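# Move the bone from the tray onto the table

## Task

Lift the bone out of the tray and set it down on the table next to the tray, while the apple, the ball and the root all stay inside the tray.

## Robot and tools

Robot: two arms, left_arm and right_arm, facing a table. Scene frame: origin at table-top height, halfway between the nominal bases. +x points out over the table, +z points up, and left_arm sits on the +y side. Arm names do not match image sides. Calibrated bases: left_arm at (+0.048, +0.371, +0.009) m, right_arm at (+0.055, -0.254, +0.002) m. A camera stand stands behind the arms. Each gripper's fingers point along its own +z and open along its y. The reported end_effector_position is the spot between the pads, about 1 cm short of the fingertips. Joint ranges in rad: waist -2.618..3.054, shoulder 0..3.142, elbow 0..3.142 (straight at 2.901), wrist pitch and wrist yaw -1.571..1.571, wrist roll -2.094..2.094.

One row: 14 numbers, each in [-1, 1]. The first seven are for left_arm: dx, dy, dz, rx, ry, rz, opening. The last seven are the same for right_arm. Always send all 14, even if only one arm moves.
- dx, dy, dz are offsets along the scene-frame axes. 1.0 = 0.6 m. If their combined length is over 1.0 it may be scaled down along the same line.
- rx, ry, rz form one rotation vector. 1.0 = 180 degrees. It turns the gripper about its Hand target position.
- All six are offsets from the arm's Hand target as it stood when the action or move began. They are not absolute poses.
- opening is absolute: +1 = fully open (0.094 m), -1 = closed.
- To leave an arm in place, send six zeros and its current opening. A 0 in the opening slot means a half-closed command.

execute_actions: argument actions is a list of actions. Each action is up to 15 rows, one per 1/30 s step. If there are fewer rows, the last row is held for the rest of the 15 steps. Every row counts from the pose at the start of that action, not from the row before. A later action counts from the new Hand target, so repeating an offset moves the arm again. Optional cameras takes names, ["all"] or []. An empty actions list returns images by default and reports the scene number.

move: argument target is either one 14-number row or a list of up to 15 rows. All rows count from the same starting Hand targets. The arms travel in straight lines and all paths finish together, running at least 0.5 s and at most 10 s. Optional arguments:
- speed: m/s, 0.002 to 2.9, default 0.25. Turn rate is capped at twice this value in rad/s. Give one number, or one per target.
- blend: metres of corner rounding per waypoint; 0 means stop at each waypoint.
- opening_speed: scale units per second, at least 0.2. Use it for slow closing on fragile items.
- grip_force: newtons per pad, 10 to 50, per arm or one for both. It stays set. Below 50 the fingers close slowly.
- blocking: false returns after about 0.5 s while the move continues.
- cameras.
The result adds a move: line giving the ending (done, off_target, moving, held, fault) and any limits (paced = pose clipped, held = steps withheld). An arm not named in the ending is done, meaning within 10 mm and 2 degrees. Paths do not avoid obstacles or the other arm. Faster moves lag and overshoot more and hit harder.

wait: seconds 0 to 10. Holds the last commands; any running move continues. stop: brakes a running move. zoom_image: camera (one of cam_head_left, cam_head_right, cam_high, cam_low, cam_left_wrist, cam_right_wrist) and region [x0, y0, x1, y1] in pixels from the top-left corner, at most 504 by 504. It enlarges that camera's latest image. finished_scene: scene = the current scene number. It ends the scene and cannot be undone. The goal must still hold once the robot lets go.

Reading results:
- Positions are in metres and orientations are quat_wxyz, both in the scene frame. Readings can be off by a few centimetres.
- Hand target is the last commanded pose after clipping; the next offsets count from it. The controller limits each step's orientation to within 40 degrees of the measured one.
- The gripper often rests a few cm short of the target from friction or load. That is not a sign of contact. The next command, even all zeros, asks for the target again; send the remaining gap as an offset if needed.
- grip_measured uses the opening scale. It reads slightly wide when empty. On a firmly held part it reads a little narrower than the part, so it does not show when contact happened.
- Grip force: each 0.001 commanded below first contact adds about 1 N per pad. Near 20 N the force jumps to the limit. To release, command well above grip_measured.
- grip_effort_nm is the gripper motor's effort (negative = closing). It is only a rough grasp cue.
- Other lines: Joint torques (wrapping at ±28 N m on joints 1 to 3), Joint velocities ('within noise' when still), Tool commands, and step readings of end_effector_position (execute_actions only).
- Camera images are 504x504, except the two wrist cameras at 672x504.

Avoid:
- Dropping the bone from height or releasing it while it still moves.
- Fast contact with the table or the tray, or driving a target far past a contact point.
- Any touch between the two arms or grippers. The clearance check does not protect the grippers.
- Closing one gripper on the other arm's fingers.
- Paths passing close to an arm's own base.
- Strain on wrist-camera cables.
- Knocking the apple, ball or root out of the tray, or letting anything leave the table.
- Overheating: long holds, stretched arms or pushing at unreachable poses heat the motors. MOTOR HOT appears at 75 °C, and at 90 °C the arm folds and stops working. To end a push, command back past the gripper.
- Loose objects may occasionally get nudged by outside disturbances.

Each tool is called after "Call:" as name([rows], argument=value, ...), one row to a line, values as JSON.

## Session

Call:
execute_actions(actions=[])

Scene clock: 0.00 s.
left_arm: end_effector_position=(+0.4390, +0.3768, +0.1067) grip_measured=+1.000 grip_effort_nm=n/a end_effector_quat_wxyz=(+0.590, -0.002, +0.807, -0.010) | right_arm: end_effector_position=(+0.4572, -0.2427, +0.1111) grip_measured=+1.000 grip_effort_nm=n/a end_effector_quat_wxyz=(+0.598, +0.022, +0.800, -0.038)
Joint positions: left_arm=[0.046 1.534 0.323 0.903 0.046 -0.005 0.094] | right_arm=[0.092 1.548 0.375 0.883 0.195 0.022 0.094]
Joint velocities: within noise
Joint torques (N m): no reading
Motor temperatures (°C): left_arm=[25 31 35 35 26 24 27] | right_arm=[26 31 37 30 26 23 26]
Heat: left arm: 35 °C; right arm: 37 °C.
Hand target: left_arm +0.4397, +0.3768, +0.1083; +0.591, -0.001, +0.807, -0.010 | right_arm +0.4599, -0.2426, +0.1194; +0.608, +0.024, +0.793, -0.037
Tool commands: left_gripper/opening=+1.0 right_gripper/opening=+1.0

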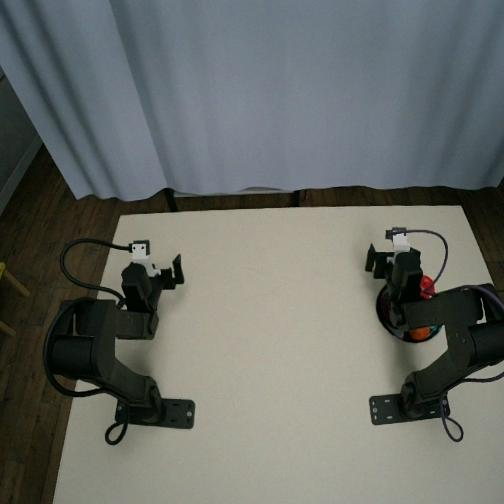

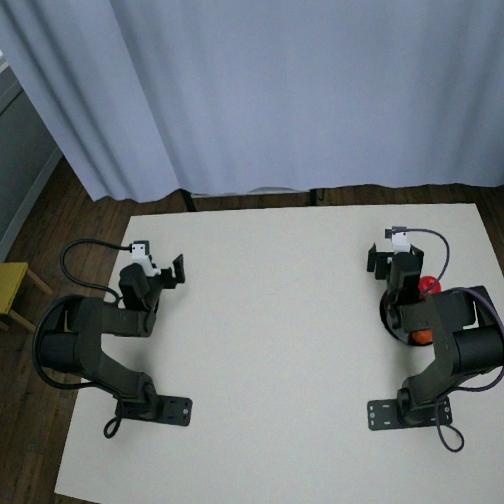

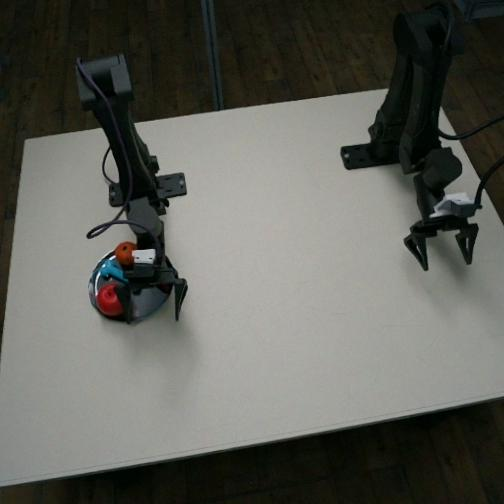

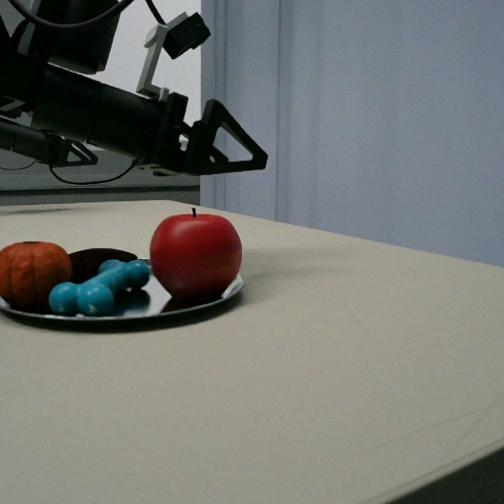

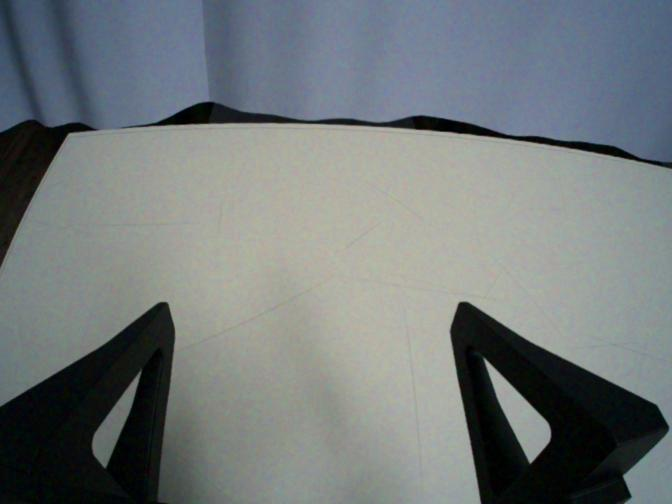

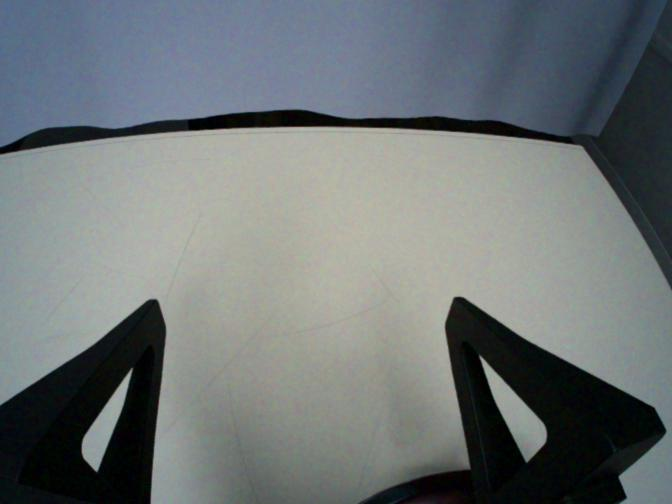

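Call:
zoom_image(camera="cam_high", region=[60, 210, 220, 350])

Call:
zoom_image(camera="cam_low", region=[0, 180, 280, 340])

Call:
zoom_image(camera="cam_head_left", region=[350, 220, 504, 380])

Scaled by 3.150 from the camera's 504x504 image, which has a finer 720x720 frame.

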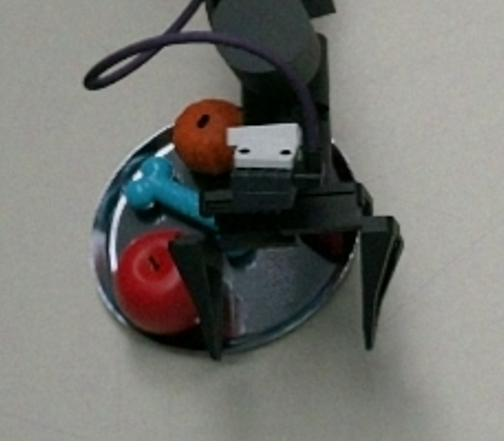

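Scaled by 1.800 from the camera's 504x504 image, which has a finer 720x720 frame.

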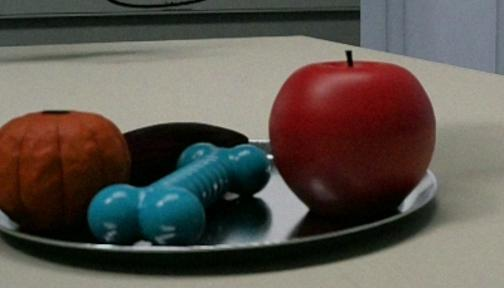

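Scaled by 3.150 from the camera's 504x504 image, which has a finer 720x720 frame.

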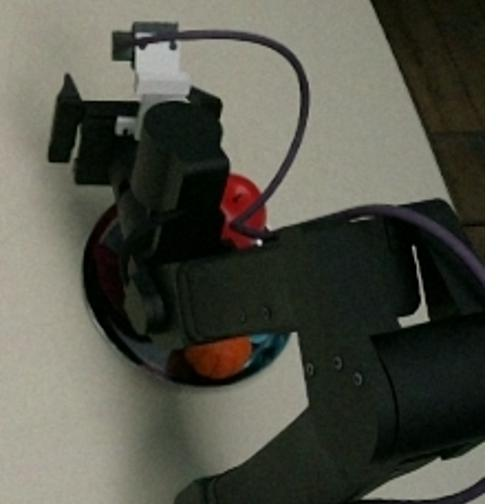

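Call:
move([
  [0,0,0,0,0,0,1, -0.05,0.05,0.2177,0.01,0.16,0.006,1],
  [0,0,0,0,0,0,1, -0.1665,0.321,0.2177,0.0253,0.4159,0.0164,1],
], blend=[0.03,0], speed=0.25, cameras=["all"])

Scene clock: 7.80 s.
left_arm: end_effector_position=(+0.4390, +0.3768, +0.1067) grip_measured=+1.000 grip_effort_nm=-0.04 end_effector_quat_wxyz=(+0.590, -0.002, +0.807, -0.010) | right_arm: end_effector_position=(+0.3584, -0.0512, +0.2471) grip_measured=+1.000 grip_effort_nm=0.02 end_effector_quat_wxyz=(+0.096, -0.005, +0.994, +0.060)
Joint positions: left_arm=[0.046 1.534 0.323 0.903 0.046 -0.005 0.094] | right_arm=[0.569 1.815 2.047 -1.574 0.006 0.578 0.094]
Joint torques (N m): left_arm=[-0.02 -5.93 6.68 1.92 0 0.01] | right_arm=[-0.1 -7.2 7.72 0.38 -0.01 0.06]
Heat: left arm: 37 °C; right arm: 37 °C.
Hand target: left_arm +0.4397, +0.3768, +0.1083; +0.591, -0.001, +0.807, -0.010 | right_arm +0.3601, -0.0499, +0.2500; +0.000, +0.000, +1.000, +0.000
Off the commanded pose: left_arm 0.002 m, 0 deg | right_arm 0.004 m, 13 deg.
joint sent to its limit (right arm) — joint 4 (wrist pitch), lower limit. The joint targets are off in orientation, not in position.
move: off_target (right_arm)
camera_calibration:
cam_right_wrist: T_world_to_cam=[[0.055109, -0.998305, -0.0187077, -0.0746387], [-0.908773, -0.0579108, 0.413253, 0.246906], [-0.413636, -0.00577286, -0.910424, 0.492631], [0, 0, 0, 1]] pos_world=[0.432265, -0.0573698, 0.345072]

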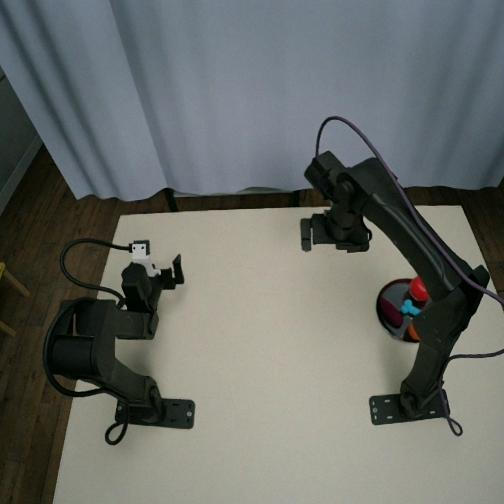

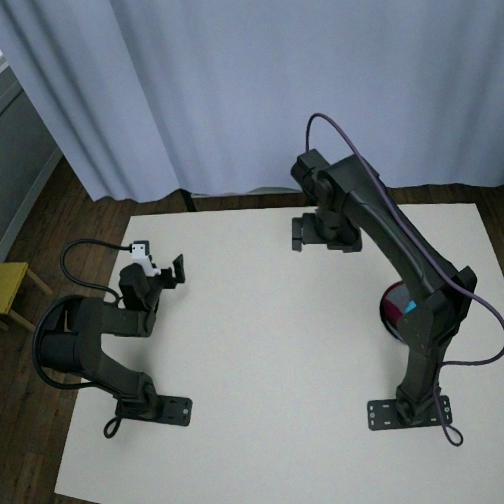

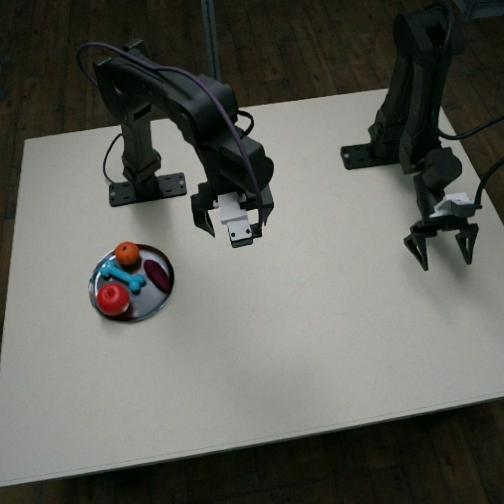

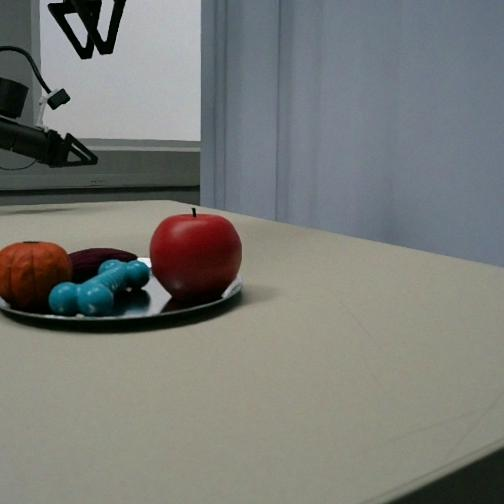

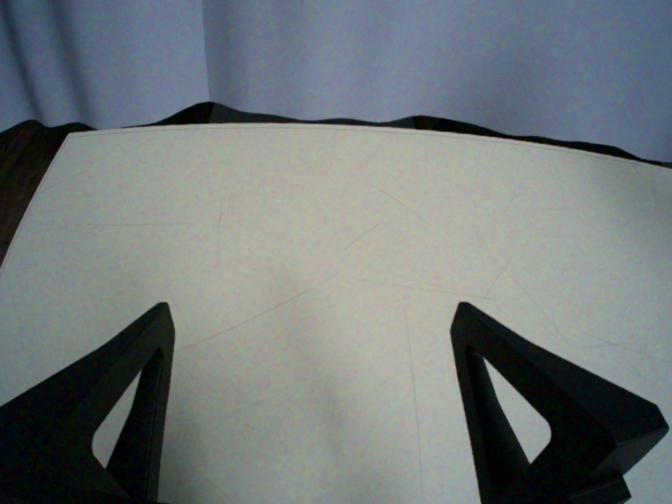

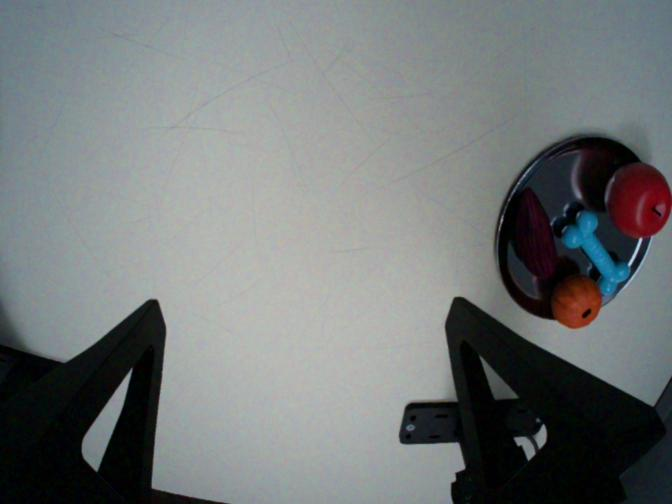

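Call:
zoom_image(camera="cam_right_wrist", region=[480, 120, 672, 340])

Call:
zoom_image(camera="cam_high", region=[80, 230, 190, 330])

Scaled by 2.291 from the camera's 672x504 image, which has a finer 960x720 frame.

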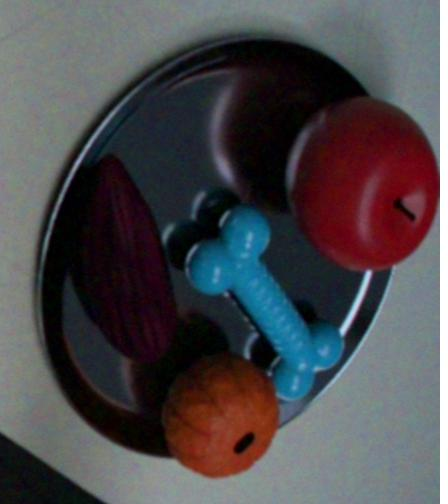

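Scaled by 4.582 from the camera's 504x504 image, which has a finer 720x720 frame.

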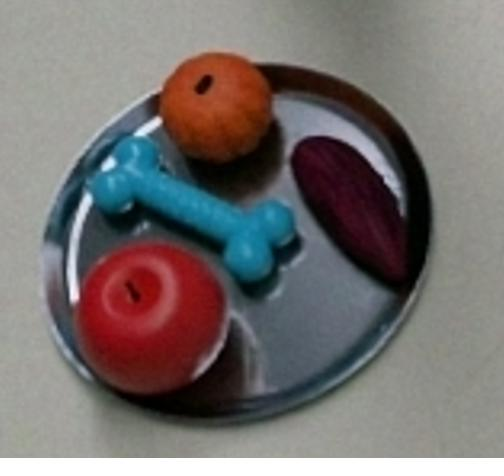

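Call:
move(target=[0,0,0,0,0,0,1, -0.1168,-0.4418,-0.1333,0,0,0.289,-0.2], cameras=["all"])

Scene clock: 20.77 s.
left_arm: end_effector_position=(+0.4390, +0.3768, +0.1067) grip_measured=+1.000 grip_effort_nm=-0.04 end_effector_quat_wxyz=(+0.590, -0.002, +0.807, -0.010) | right_arm: end_effector_position=(+0.2890, -0.3150, +0.1640) grip_measured=-0.198 grip_effort_nm=-0.09 end_effector_quat_wxyz=(-0.020, -0.437, +0.899, +0.011)
Joint positions: left_arm=[0.046 1.534 0.323 0.903 0.046 -0.005 0.094] | right_arm=[-0.273 1.506 1.387 -1.495 0.009 -1.158 0.038]
Joint torques (N m): left_arm=[-0.03 -5.93 6.69 1.92 0 0.01] | right_arm=[-0.49 -8.18 4.94 0.18 -0.08 -0.09]
Motor temperatures (°C): left_arm=[25 32 36 40 26 24 27] | right_arm=[26 33 38 30 26 23 25]
Heat: left arm: 40 °C; right arm: 38 °C.
Hand target: left_arm +0.4397, +0.3768, +0.1083; +0.591, -0.001, +0.807, -0.010 | right_arm +0.2900, -0.3151, +0.1701; +0.000, -0.438, +0.899, +0.000
Off the commanded pose: left_arm 0.002 m, 0 deg | right_arm 0.006 m, 3 deg.
move: off_target (right_arm)
camera_calibration:
cam_right_wrist: T_world_to_cam=[[0.818246, -0.572373, 0.0535111, -0.433873], [-0.482942, -0.633923, 0.604077, -0.132997], [-0.311835, -0.520126, -0.795128, 0.176416], [0, 0, 0, 1]] pos_world=[0.345798, -0.240888, 0.243831]

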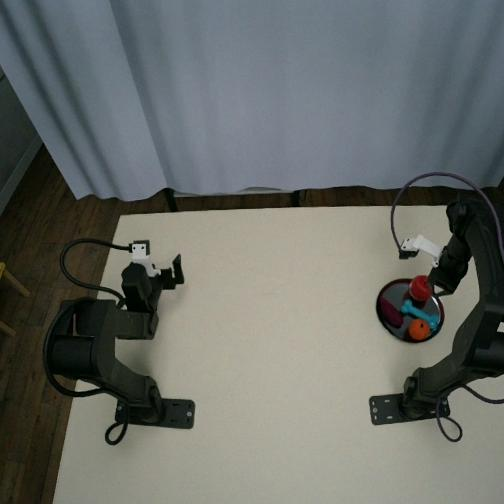

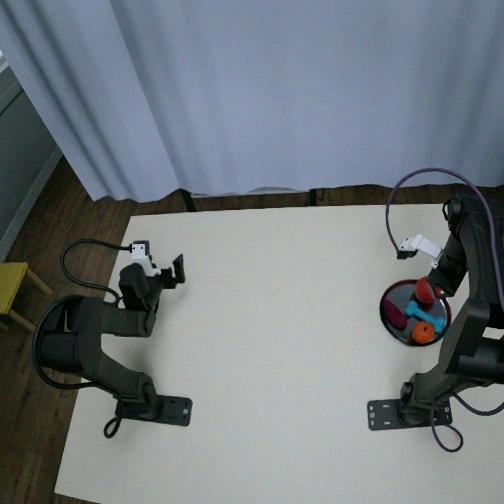

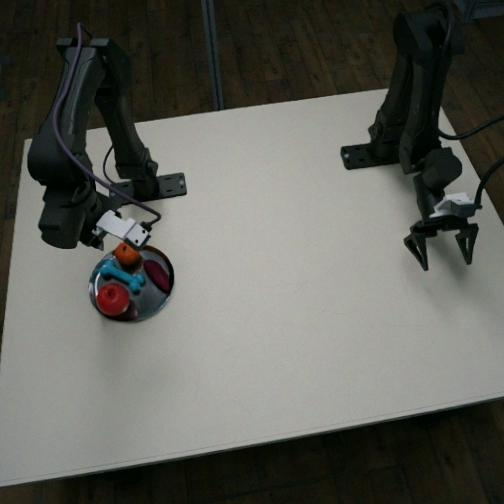

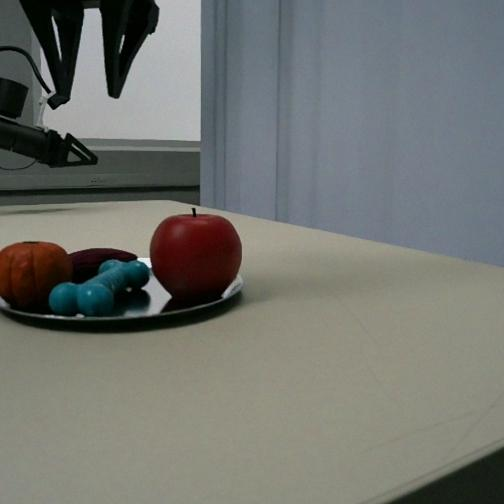

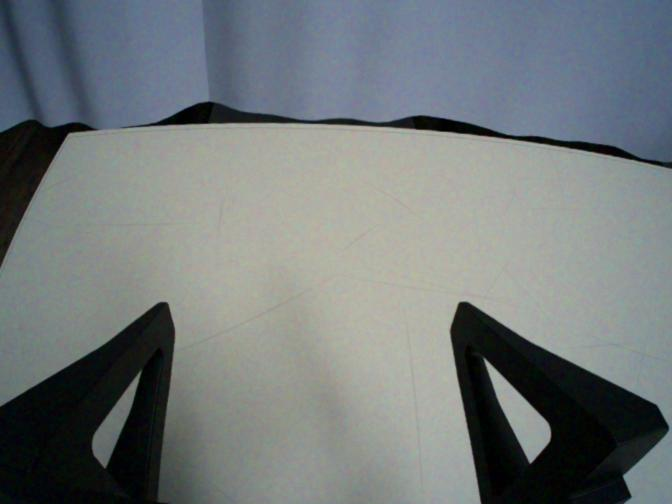

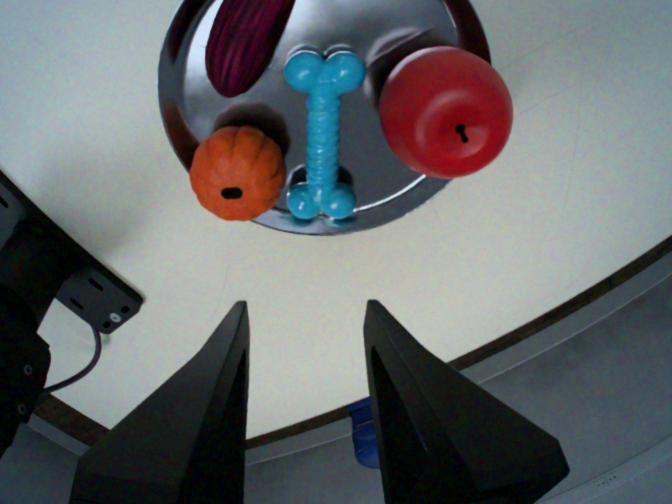

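Call:
zoom_image(camera="cam_low", region=[0, 0, 250, 320])

Call:
zoom_image(camera="cam_right_wrist", region=[150, 0, 550, 400])

Call:
zoom_image(camera="cam_head_right", region=[360, 220, 480, 360])

Scaled by 1.575 from the camera's 504x504 image, which has a finer 720x720 frame.

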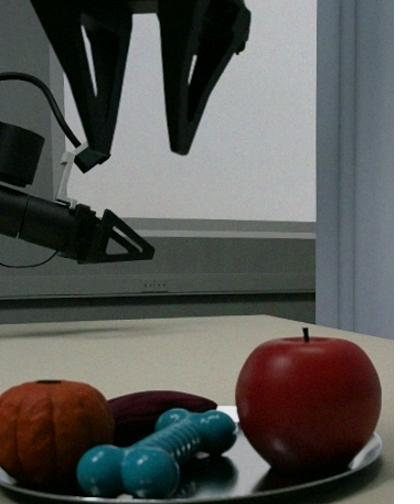

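Scaled by 1.260 from the camera's 672x504 image, which has a finer 960x720 frame.

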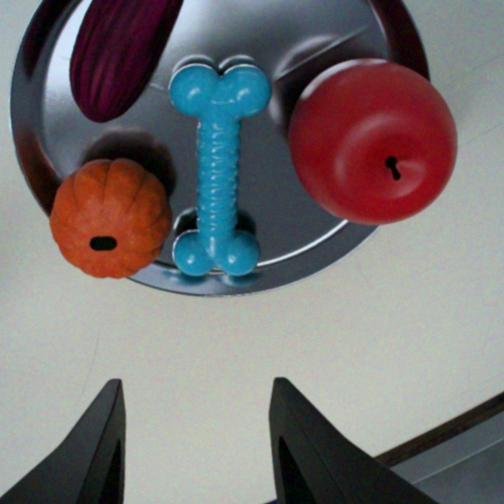

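Scaled by 3.600 from the camera's 504x504 image, which has a finer 720x720 frame.

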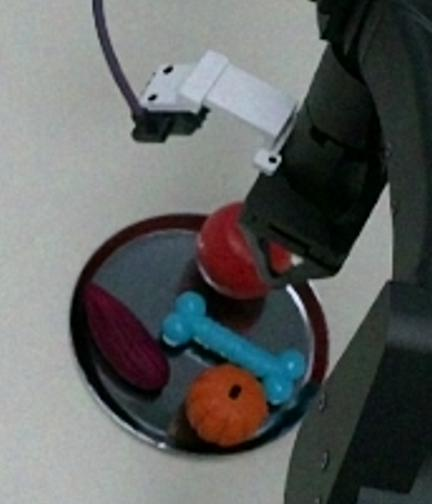

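Call:
move(target=[0,0,0,0,0,0,1, 0.021,0.0095,-0.1667,0,0,0.005,-0.36], speed=0.15, cameras=["cam_right_wrist","cam_low"])

Scene clock: 27.33 s.
left_arm: end_effector_position=(+0.4390, +0.3768, +0.1067) grip_measured=+1.000 grip_effort_nm=-0.04 end_effector_quat_wxyz=(+0.590, -0.002, +0.807, -0.010) | right_arm: end_effector_position=(+0.2988, -0.3116, +0.0721) grip_measured=-0.358 grip_effort_nm=-0.09 end_effector_quat_wxyz=(-0.006, -0.446, +0.895, -0.001)
Joint positions: left_arm=[0.046 1.534 0.323 0.903 0.046 -0.005 0.094] | right_arm=[-0.249 1.527 1.04 -1.092 0.009 -1.155 0.03]
Joint torques (N m): left_arm=[-0.03 -5.93 6.69 1.92 0 0.01] | right_arm=[0.44 -5.22 5.27 0.25 -0.09 0.07]
Heat: left arm: 41 °C; right arm: 38 °C.
Hand target: left_arm +0.4397, +0.3768, +0.1083; +0.591, -0.001, +0.807, -0.010 | right_arm +0.3025, -0.3094, +0.0701; +0.000, -0.445, +0.895, +0.000
Off the commanded pose: left_arm 0.002 m, 0 deg | right_arm 0.005 m, 1 deg.
move: done
camera_calibration:
cam_right_wrist: T_world_to_cam=[[0.826961, -0.555476, 0.0870797, -0.434828], [-0.491204, -0.638374, 0.592619, -0.0686072], [-0.273596, -0.532847, -0.800762, 0.0932012], [0, 0, 0, 1]] pos_world=[0.351385, -0.235672, 0.153155]
Images, in order (width x height): cam_low 504x504, cam_right_wrist 672x504.

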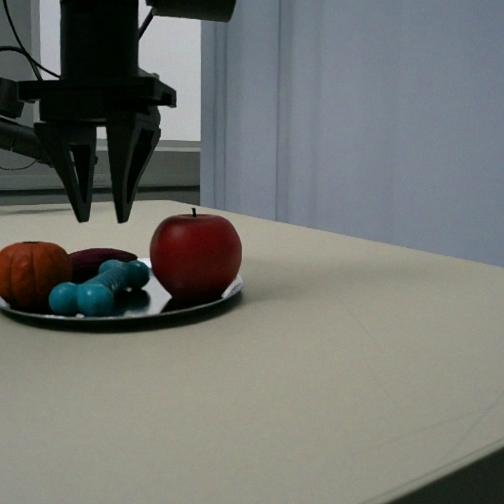

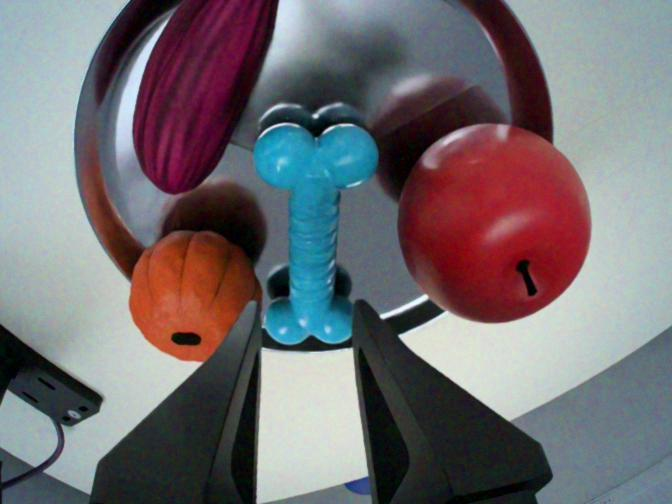

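Call:
move(target=[0,0,0,0,0,0,1, 0.0068,0.001,-0.06,0,0,0,-0.36], speed=0.1, cameras=["cam_right_wrist","cam_low"])

Scene clock: 29.70 s.
left_arm: end_effector_position=(+0.4390, +0.3768, +0.1067) grip_measured=+1.000 grip_effort_nm=-0.04 end_effector_quat_wxyz=(+0.590, -0.002, +0.807, -0.010) | right_arm: end_effector_position=(+0.3035, -0.3113, +0.0367) grip_measured=-0.358 grip_effort_nm=-0.09 end_effector_quat_wxyz=(-0.005, -0.446, +0.895, -0.002)
Joint positions: left_arm=[0.046 1.534 0.323 0.903 0.046 -0.005 0.094] | right_arm=[-0.244 1.587 0.951 -0.941 0.009 -1.149 0.03]
Joint torques (N m): left_arm=[-0.03 -5.94 6.69 1.92 0 0.01] | right_arm=[0.47 -5.37 4.93 0.25 -0.09 0.06]
Heat: left arm: 41 °C; right arm: 38 °C.
Hand target: left_arm +0.4397, +0.3768, +0.1083; +0.591, -0.001, +0.807, -0.010 | right_arm +0.3066, -0.3088, +0.0340; +0.000, -0.445, +0.895, +0.000
Off the commanded pose: left_arm 0.002 m, 0 deg | right_arm 0.005 m, 1 deg.
move: done
camera_calibration:
cam_right_wrist: T_world_to_cam=[[0.826518, -0.555729, 0.0896241, -0.435511], [-0.493, -0.637788, 0.591759, -0.0444088], [-0.271697, -0.533284, -0.801117, 0.0655895], [0, 0, 0, 1]] pos_world=[0.355885, -0.235372, 0.117856]
Images, in order (width x height): cam_low 504x504, cam_right_wrist 672x504.

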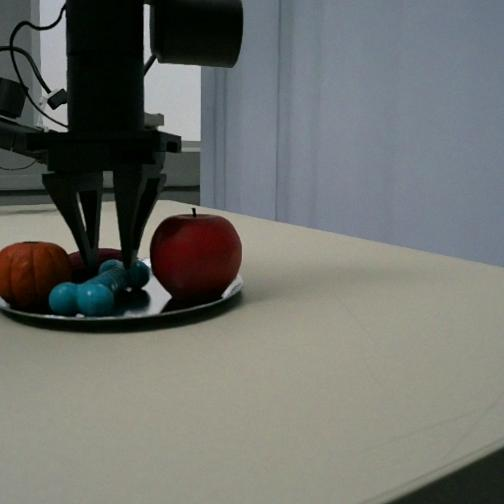

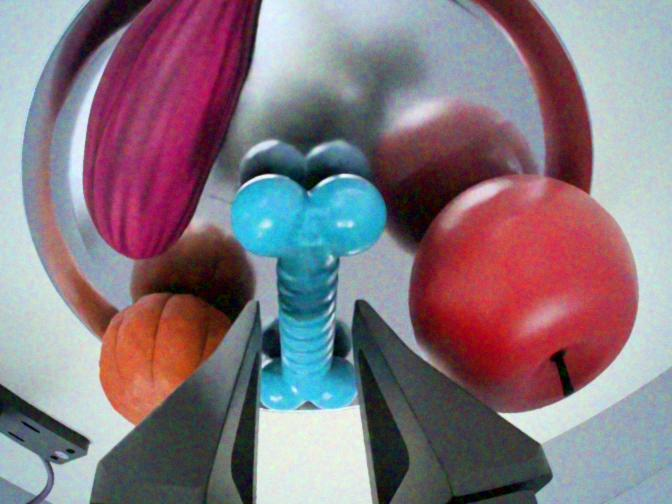

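Call:
move([
  [0,0,0,0,0,0,1, 0,0,-0.0233,0,0,0,-0.36],
  [0,0,0,0,0,0,1, 0,0,-0.0233,0,0,0,-0.72],
], speed=0.06, opening_speed=0.3, grip_force=[50,25], cameras=["cam_right_wrist","cam_low"])

Scene clock: 32.63 s.
left_arm: end_effector_position=(+0.4390, +0.3768, +0.1067) grip_measured=+1.000 grip_effort_nm=-0.03 end_effector_quat_wxyz=(+0.590, -0.002, +0.807, -0.010) | right_arm: end_effector_position=(+0.3044, -0.3114, +0.0234) grip_measured=-0.619 grip_effort_nm=-0.54 end_effector_quat_wxyz=(-0.004, -0.446, +0.895, -0.003)
Joint positions: left_arm=[0.046 1.534 0.323 0.903 0.046 -0.005 0.094] | right_arm=[-0.244 1.609 0.916 -0.88 0.009 -1.148 0.018]
Joint torques (N m): left_arm=[-0.03 -5.93 6.68 1.92 0 0.01] | right_arm=[0.47 -5.33 4.71 0.27 -0.09 0.05]
Heat: left arm: 41 °C; right arm: 38 °C.
Hand target: left_arm +0.4397, +0.3768, +0.1083; +0.591, -0.001, +0.807, -0.010 | right_arm +0.3067, -0.3088, +0.0201; +0.000, -0.446, +0.895, +0.000
Off the commanded pose: left_arm 0.002 m, 0 deg | right_arm 0.005 m, 1 deg.
grip_force (N): 50, 25
move: done
camera_calibration:
cam_right_wrist: T_world_to_cam=[[0.825804, -0.556264, 0.0928389, -0.435086], [-0.495465, -0.63698, 0.590568, -0.0351741], [-0.269375, -0.533692, -0.80163, 0.0542559], [0, 0, 0, 1]] pos_world=[0.356483, -0.235472, 0.104659]
Images, in order (width x height): cam_low 504x504, cam_right_wrist 672x504.

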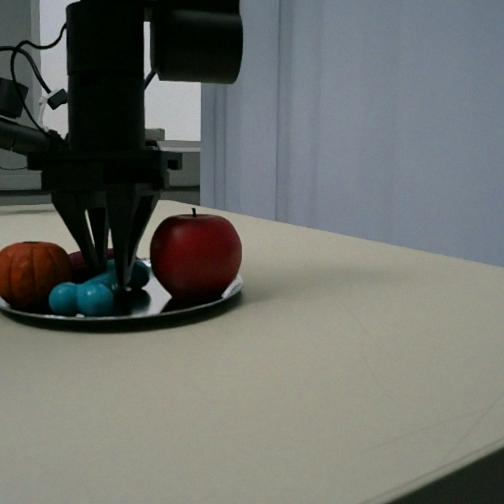

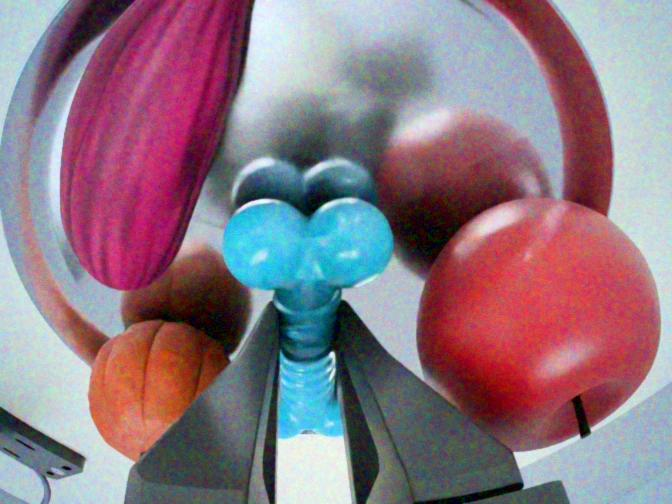

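Call:
move([
  [0,0,0,0,0,0,1, 0,0,0.1667,0,0,0,-0.72],
], speed=0.12, cameras=["cam_right_wrist","cam_low"])

Scene clock: 35.20 s.
left_arm: end_effector_position=(+0.4390, +0.3768, +0.1067) grip_measured=+1.000 grip_effort_nm=-0.04 end_effector_quat_wxyz=(+0.590, -0.002, +0.807, -0.010) | right_arm: end_effector_position=(+0.3039, -0.3113, +0.1072) grip_measured=-0.619 grip_effort_nm=-0.55 end_effector_quat_wxyz=(-0.015, -0.446, +0.895, +0.007)
Joint positions: left_arm=[0.046 1.534 0.323 0.903 0.046 -0.005 0.094] | right_arm=[-0.244 1.545 1.199 -1.257 0.009 -1.148 0.018]
Joint torques (N m): left_arm=[-0.03 -5.94 6.69 1.92 0 0.01] | right_arm=[0.44 -8.06 7.88 -0.14 -0.09 0.05]
Heat: left arm: 41 °C; right arm: 38 °C.
Hand target: left_arm +0.4397, +0.3768, +0.1083; +0.591, -0.001, +0.807, -0.010 | right_arm +0.3066, -0.3088, +0.1201; +0.000, -0.446, +0.895, +0.000
Off the commanded pose: left_arm 0.002 m, 0 deg | right_arm 0.013 m, 2 deg.
grip_force (N): 50, 25
move: off_target (right_arm)
camera_calibration:
cam_right_wrist: T_world_to_cam=[[0.828088, -0.55684, 0.0647957, -0.440327], [-0.47799, -0.64094, 0.600601, -0.0925128], [-0.292909, -0.528322, -0.796919, 0.12968], [0, 0, 0, 1]] pos_world=[0.358394, -0.235974, 0.187439]
Images, in order (width x height): cam_low 504x504, cam_right_wrist 672x504.

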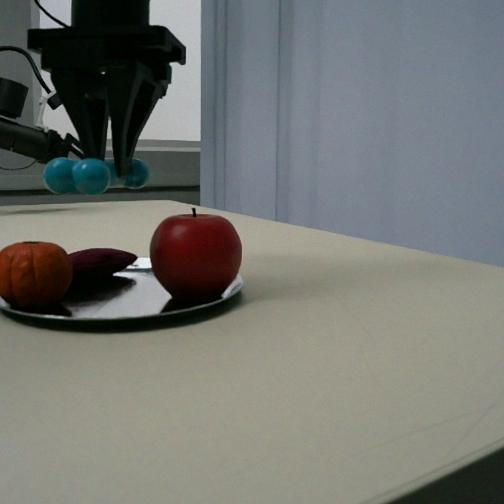

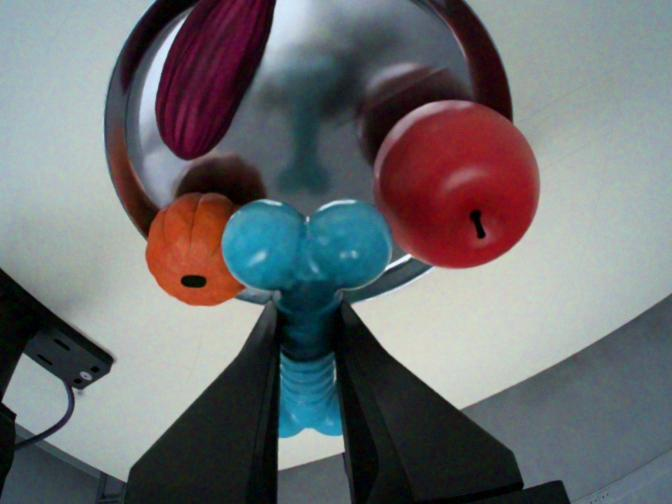

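Call:
move([
  [0,0,0,0,0,0,1, 0.0555,0.3647,0,0,0,0,-0.72],
  [0,0,0,0,0,0,1, 0.0555,0.3647,-0.1167,0,0,0,-0.72],
], speed=[0.25,0.15], blend=[0.03,0], cameras=["cam_right_wrist","cam_low","cam_high"])

Scene clock: 37.80 s.
left_arm: end_effector_position=(+0.4390, +0.3768, +0.1067) grip_measured=+1.000 grip_effort_nm=-0.04 end_effector_quat_wxyz=(+0.590, -0.002, +0.807, -0.010) | right_arm: end_effector_position=(+0.3352, -0.0926, +0.0509) grip_measured=-0.620 grip_effort_nm=-0.55 end_effector_quat_wxyz=(-0.009, -0.449, +0.893, -0.001)
Joint positions: left_arm=[0.046 1.534 0.323 0.903 0.046 -0.005 0.094] | right_arm=[0.5 1.828 1.289 -1.049 0.001 -0.412 0.018]
Joint torques (N m): left_arm=[-0.03 -5.93 6.69 1.92 0 0.01] | right_arm=[-0.08 -8.05 5.5 0.27 0 0.07]
Heat: left arm: 41 °C; right arm: 38 °C.
Hand target: left_arm +0.4397, +0.3768, +0.1083; +0.591, -0.001, +0.807, -0.010 | right_arm +0.3400, -0.0900, +0.0500; +0.000, -0.446, +0.895, +0.000
Off the commanded pose: left_arm 0.002 m, 0 deg | right_arm 0.005 m, 1 deg.
grip_force (N): 50, 25
move: done
camera_calibration:
cam_right_wrist: T_world_to_cam=[[0.830975, -0.549807, 0.0848123, -0.34214], [-0.484106, -0.639557, 0.597167, 0.0989082], [-0.274084, -0.537289, -0.797621, 0.202475], [0, 0, 0, 1]] pos_world=[0.387687, -0.016066, 0.131451]
Images, in order (width x height): cam_high 504x504, cam_low 504x504, cam_right_wrist 672x504.

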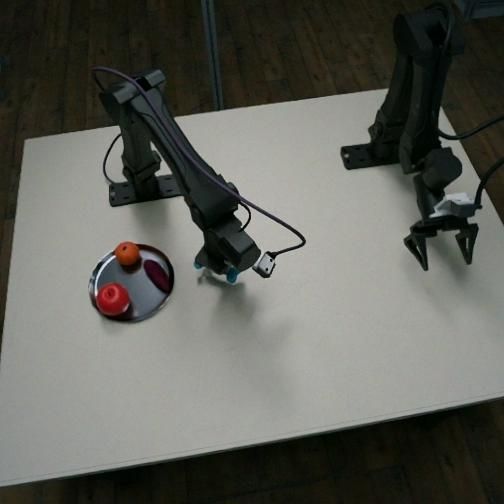

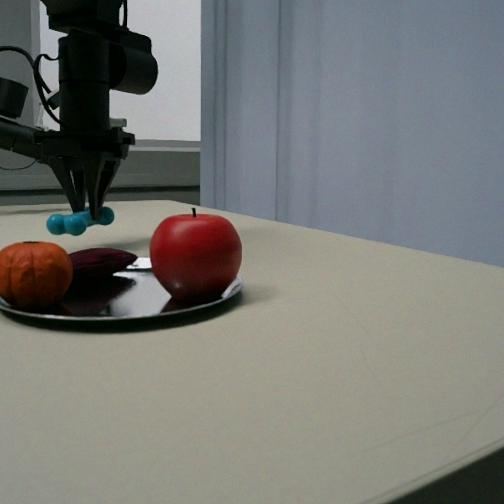

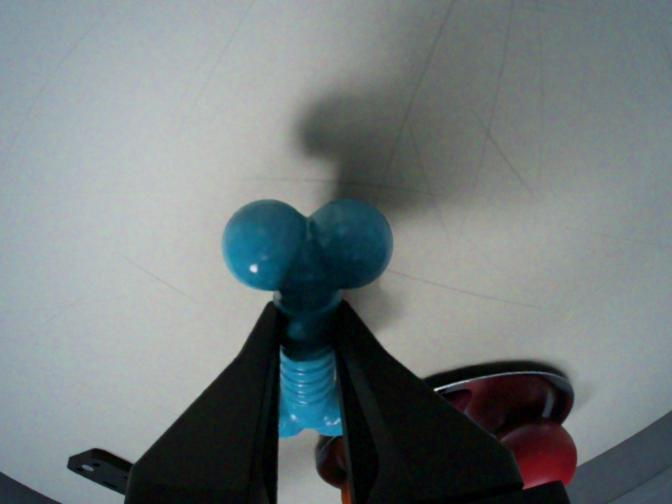

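Call:
move(target=[0,0,0,0,0,0,1, 0,0,-0.0483,0,0,0,-0.72], speed=0.05, cameras=["cam_right_wrist","cam_low"])

Scene clock: 39.20 s.
left_arm: end_effector_position=(+0.4390, +0.3768, +0.1067) grip_measured=+1.000 grip_effort_nm=-0.03 end_effector_quat_wxyz=(+0.590, -0.002, +0.807, -0.010) | right_arm: end_effector_position=(+0.3357, -0.0923, +0.0246) grip_measured=-0.620 grip_effort_nm=-0.55 end_effector_quat_wxyz=(-0.007, -0.449, +0.894, -0.001)
Joint positions: left_arm=[0.046 1.534 0.323 0.903 0.046 -0.005 0.094] | right_arm=[0.5 1.86 1.22 -0.944 0.001 -0.412 0.018]
Joint torques (N m): left_arm=[-0.03 -5.93 6.69 1.92 0 0.01] | right_arm=[-0.09 -7.71 5.03 0.33 0 0.06]
Heat: left arm: 42 °C; right arm: 38 °C.
Hand target: left_arm +0.4397, +0.3768, +0.1083; +0.591, -0.001, +0.807, -0.010 | right_arm +0.3400, -0.0900, +0.0212; +0.000, -0.445, +0.895, +0.000
Off the commanded pose: left_arm 0.002 m, 0 deg | right_arm 0.006 m, 1 deg.
grip_force (N): 50, 25
move: done
camera_calibration:
cam_right_wrist: T_world_to_cam=[[0.830391, -0.550368, 0.086867, -0.340109], [-0.486747, -0.640677, 0.593809, 0.11583], [-0.27116, -0.535376, -0.799903, 0.18101], [0, 0, 0, 1]] pos_world=[0.387886, -0.0160671, 0.105554]
Images, in order (width x height): cam_low 504x504, cam_right_wrist 672x504.

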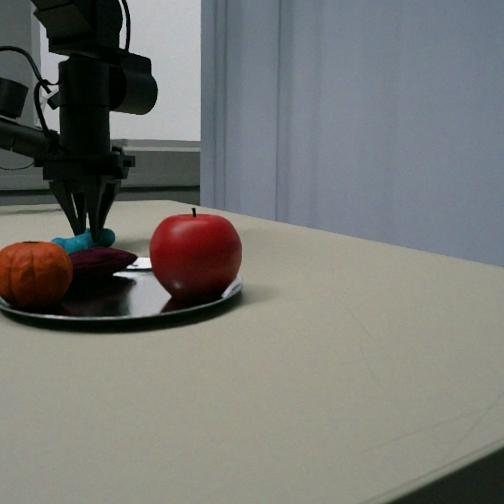

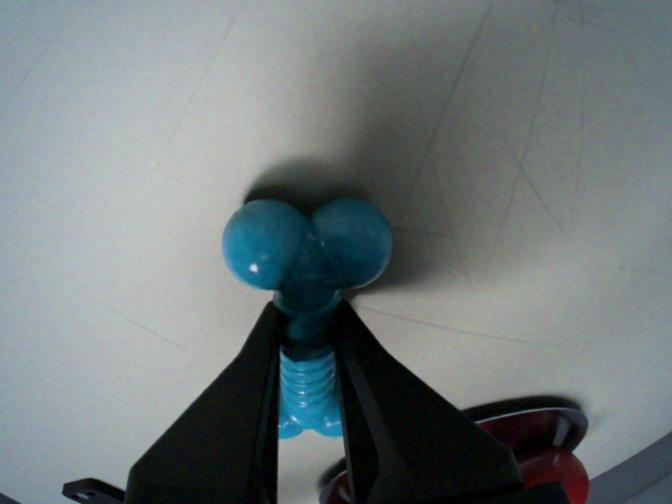

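Call:
move(target=[0,0,0,0,0,0,1, 0,0,-0.0083,0,0,0,-0.72], speed=0.03, cameras=["cam_right_wrist"])

Call:
zoom_image(camera="cam_right_wrist", region=[200, 100, 450, 460])

Scene clock: 40.23 s.
left_arm: end_effector_position=(+0.4390, +0.3768, +0.1067) grip_measured=+1.000 grip_effort_nm=-0.04 end_effector_quat_wxyz=(+0.590, -0.002, +0.807, -0.010) | right_arm: end_effector_position=(+0.3362, -0.0920, +0.0238) grip_measured=-0.620 grip_effort_nm=-0.55 end_effector_quat_wxyz=(-0.005, -0.449, +0.894, -0.001)
Joint positions: left_arm=[0.046 1.534 0.323 0.903 0.046 -0.005 0.094] | right_arm=[0.5 1.86 1.216 -0.937 0.001 -0.412 0.018]
Joint torques (N m): left_arm=[-0.03 -5.93 6.69 1.92 0 0.01] | right_arm=[-0.06 -7.16 4.27 0.46 0 0.06]
Heat: left arm: 42 °C; right arm: 38 °C.
Hand target: left_arm +0.4397, +0.3768, +0.1083; +0.591, -0.001, +0.807, -0.010 | right_arm +0.3400, -0.0900, +0.0162; +0.000, -0.446, +0.895, +0.000
Off the commanded pose: left_arm 0.002 m, 0 deg | right_arm 0.009 m, 1 deg.
grip_force (N): 50, 25
move: done
camera_calibration:
cam_right_wrist: T_world_to_cam=[[0.830169, -0.550434, 0.0885581, -0.340213], [-0.488625, -0.641866, 0.590977, 0.117357], [-0.268452, -0.533882, -0.801813, 0.179946], [0, 0, 0, 1]] pos_world=[0.388084, -0.0158677, 0.105056]
Images, in order (width x height): cam_right_wrist 672x504.

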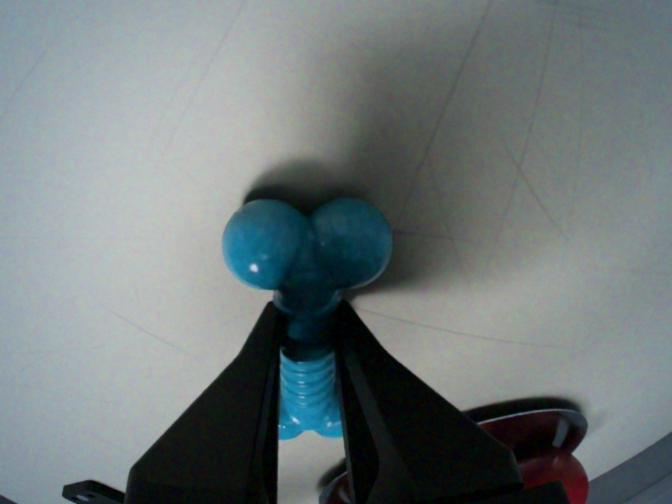

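Scaled by 1.400 from the camera's 672x504 image, which has a finer 960x720 frame.

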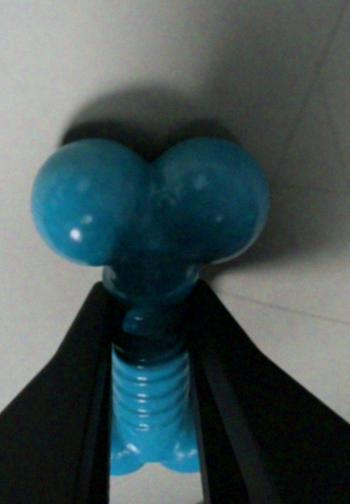

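Call:
move([
  [0,0,0,0,0,0,1, 0,0,0.0092,0,0,0,-0.72],
  [0,0,0,0,0,0,1, 0,0,0.0092,0,0,0,-0.2],
  [0,0,0,0,0,0,1, 0,0,0.16,0,0,0,-0.2],
], speed=[0.03,0.03,0.1], opening_speed=0.8, cameras=["cam_right_wrist","cam_low","cam_high"])

Scene clock: 44.30 s.
left_arm: end_effector_position=(+0.4390, +0.3768, +0.1067) grip_measured=+1.000 grip_effort_nm=-0.04 end_effector_quat_wxyz=(+0.590, -0.002, +0.807, -0.010) | right_arm: end_effector_position=(+0.3365, -0.0919, +0.0955) grip_measured=-0.202 grip_effort_nm=0.14 end_effector_quat_wxyz=(-0.022, -0.449, +0.893, -0.002)
Joint positions: left_arm=[0.046 1.534 0.323 0.903 0.046 -0.005 0.094] | right_arm=[0.5 1.823 1.461 -1.254 0.001 -0.411 0.037]
Joint torques (N m): left_arm=[-0.02 -5.93 6.68 1.92 0 0.01] | right_arm=[-0.09 -11.11 7.75 -0.09 -0.01 0.05]
Heat: left arm: 42 °C; right arm: 38 °C.
Hand target: left_arm +0.4397, +0.3768, +0.1083; +0.591, -0.001, +0.807, -0.010 | right_arm +0.3400, -0.0900, +0.1122; +0.000, -0.445, +0.895, +0.000
Off the commanded pose: left_arm 0.002 m, 0 deg | right_arm 0.017 m, 3 deg.
grip_force (N): 50, 25
move: off_target (right_arm)
camera_calibration:
cam_right_wrist: T_world_to_cam=[[0.832287, -0.549481, 0.0732803, -0.345884], [-0.471151, -0.631519, 0.615793, 0.0680068], [-0.292088, -0.547042, -0.784493, 0.242662], [0, 0, 0, 1]] pos_world=[0.390795, -0.0143622, 0.173835]
Images, in order (width x height): cam_high 504x504, cam_low 504x504, cam_right_wrist 672x504.

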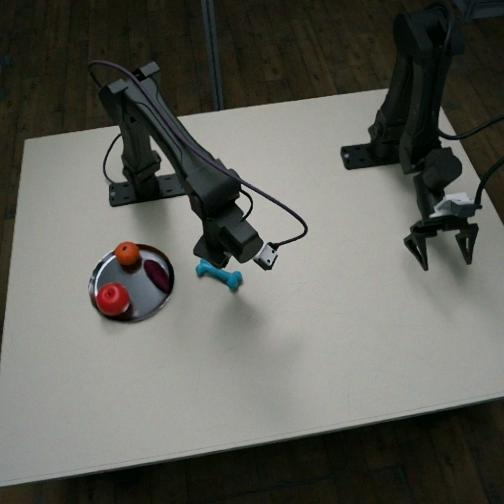

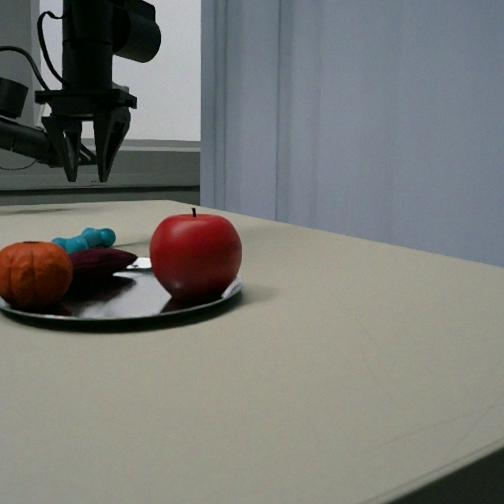

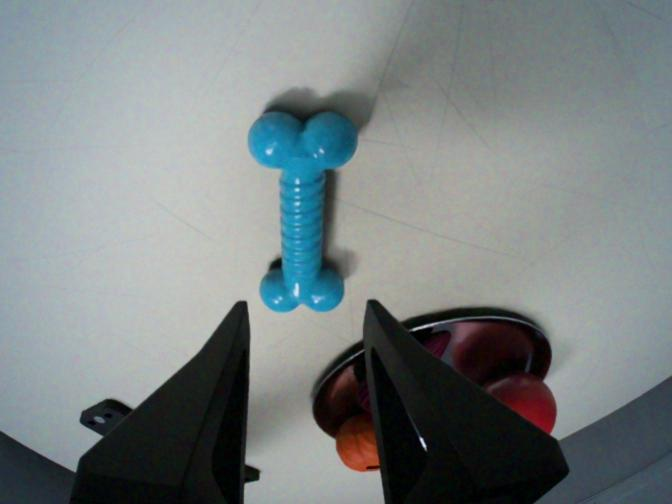

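Call:
finished_scene(scene=1)

The scene is finished: the task was done.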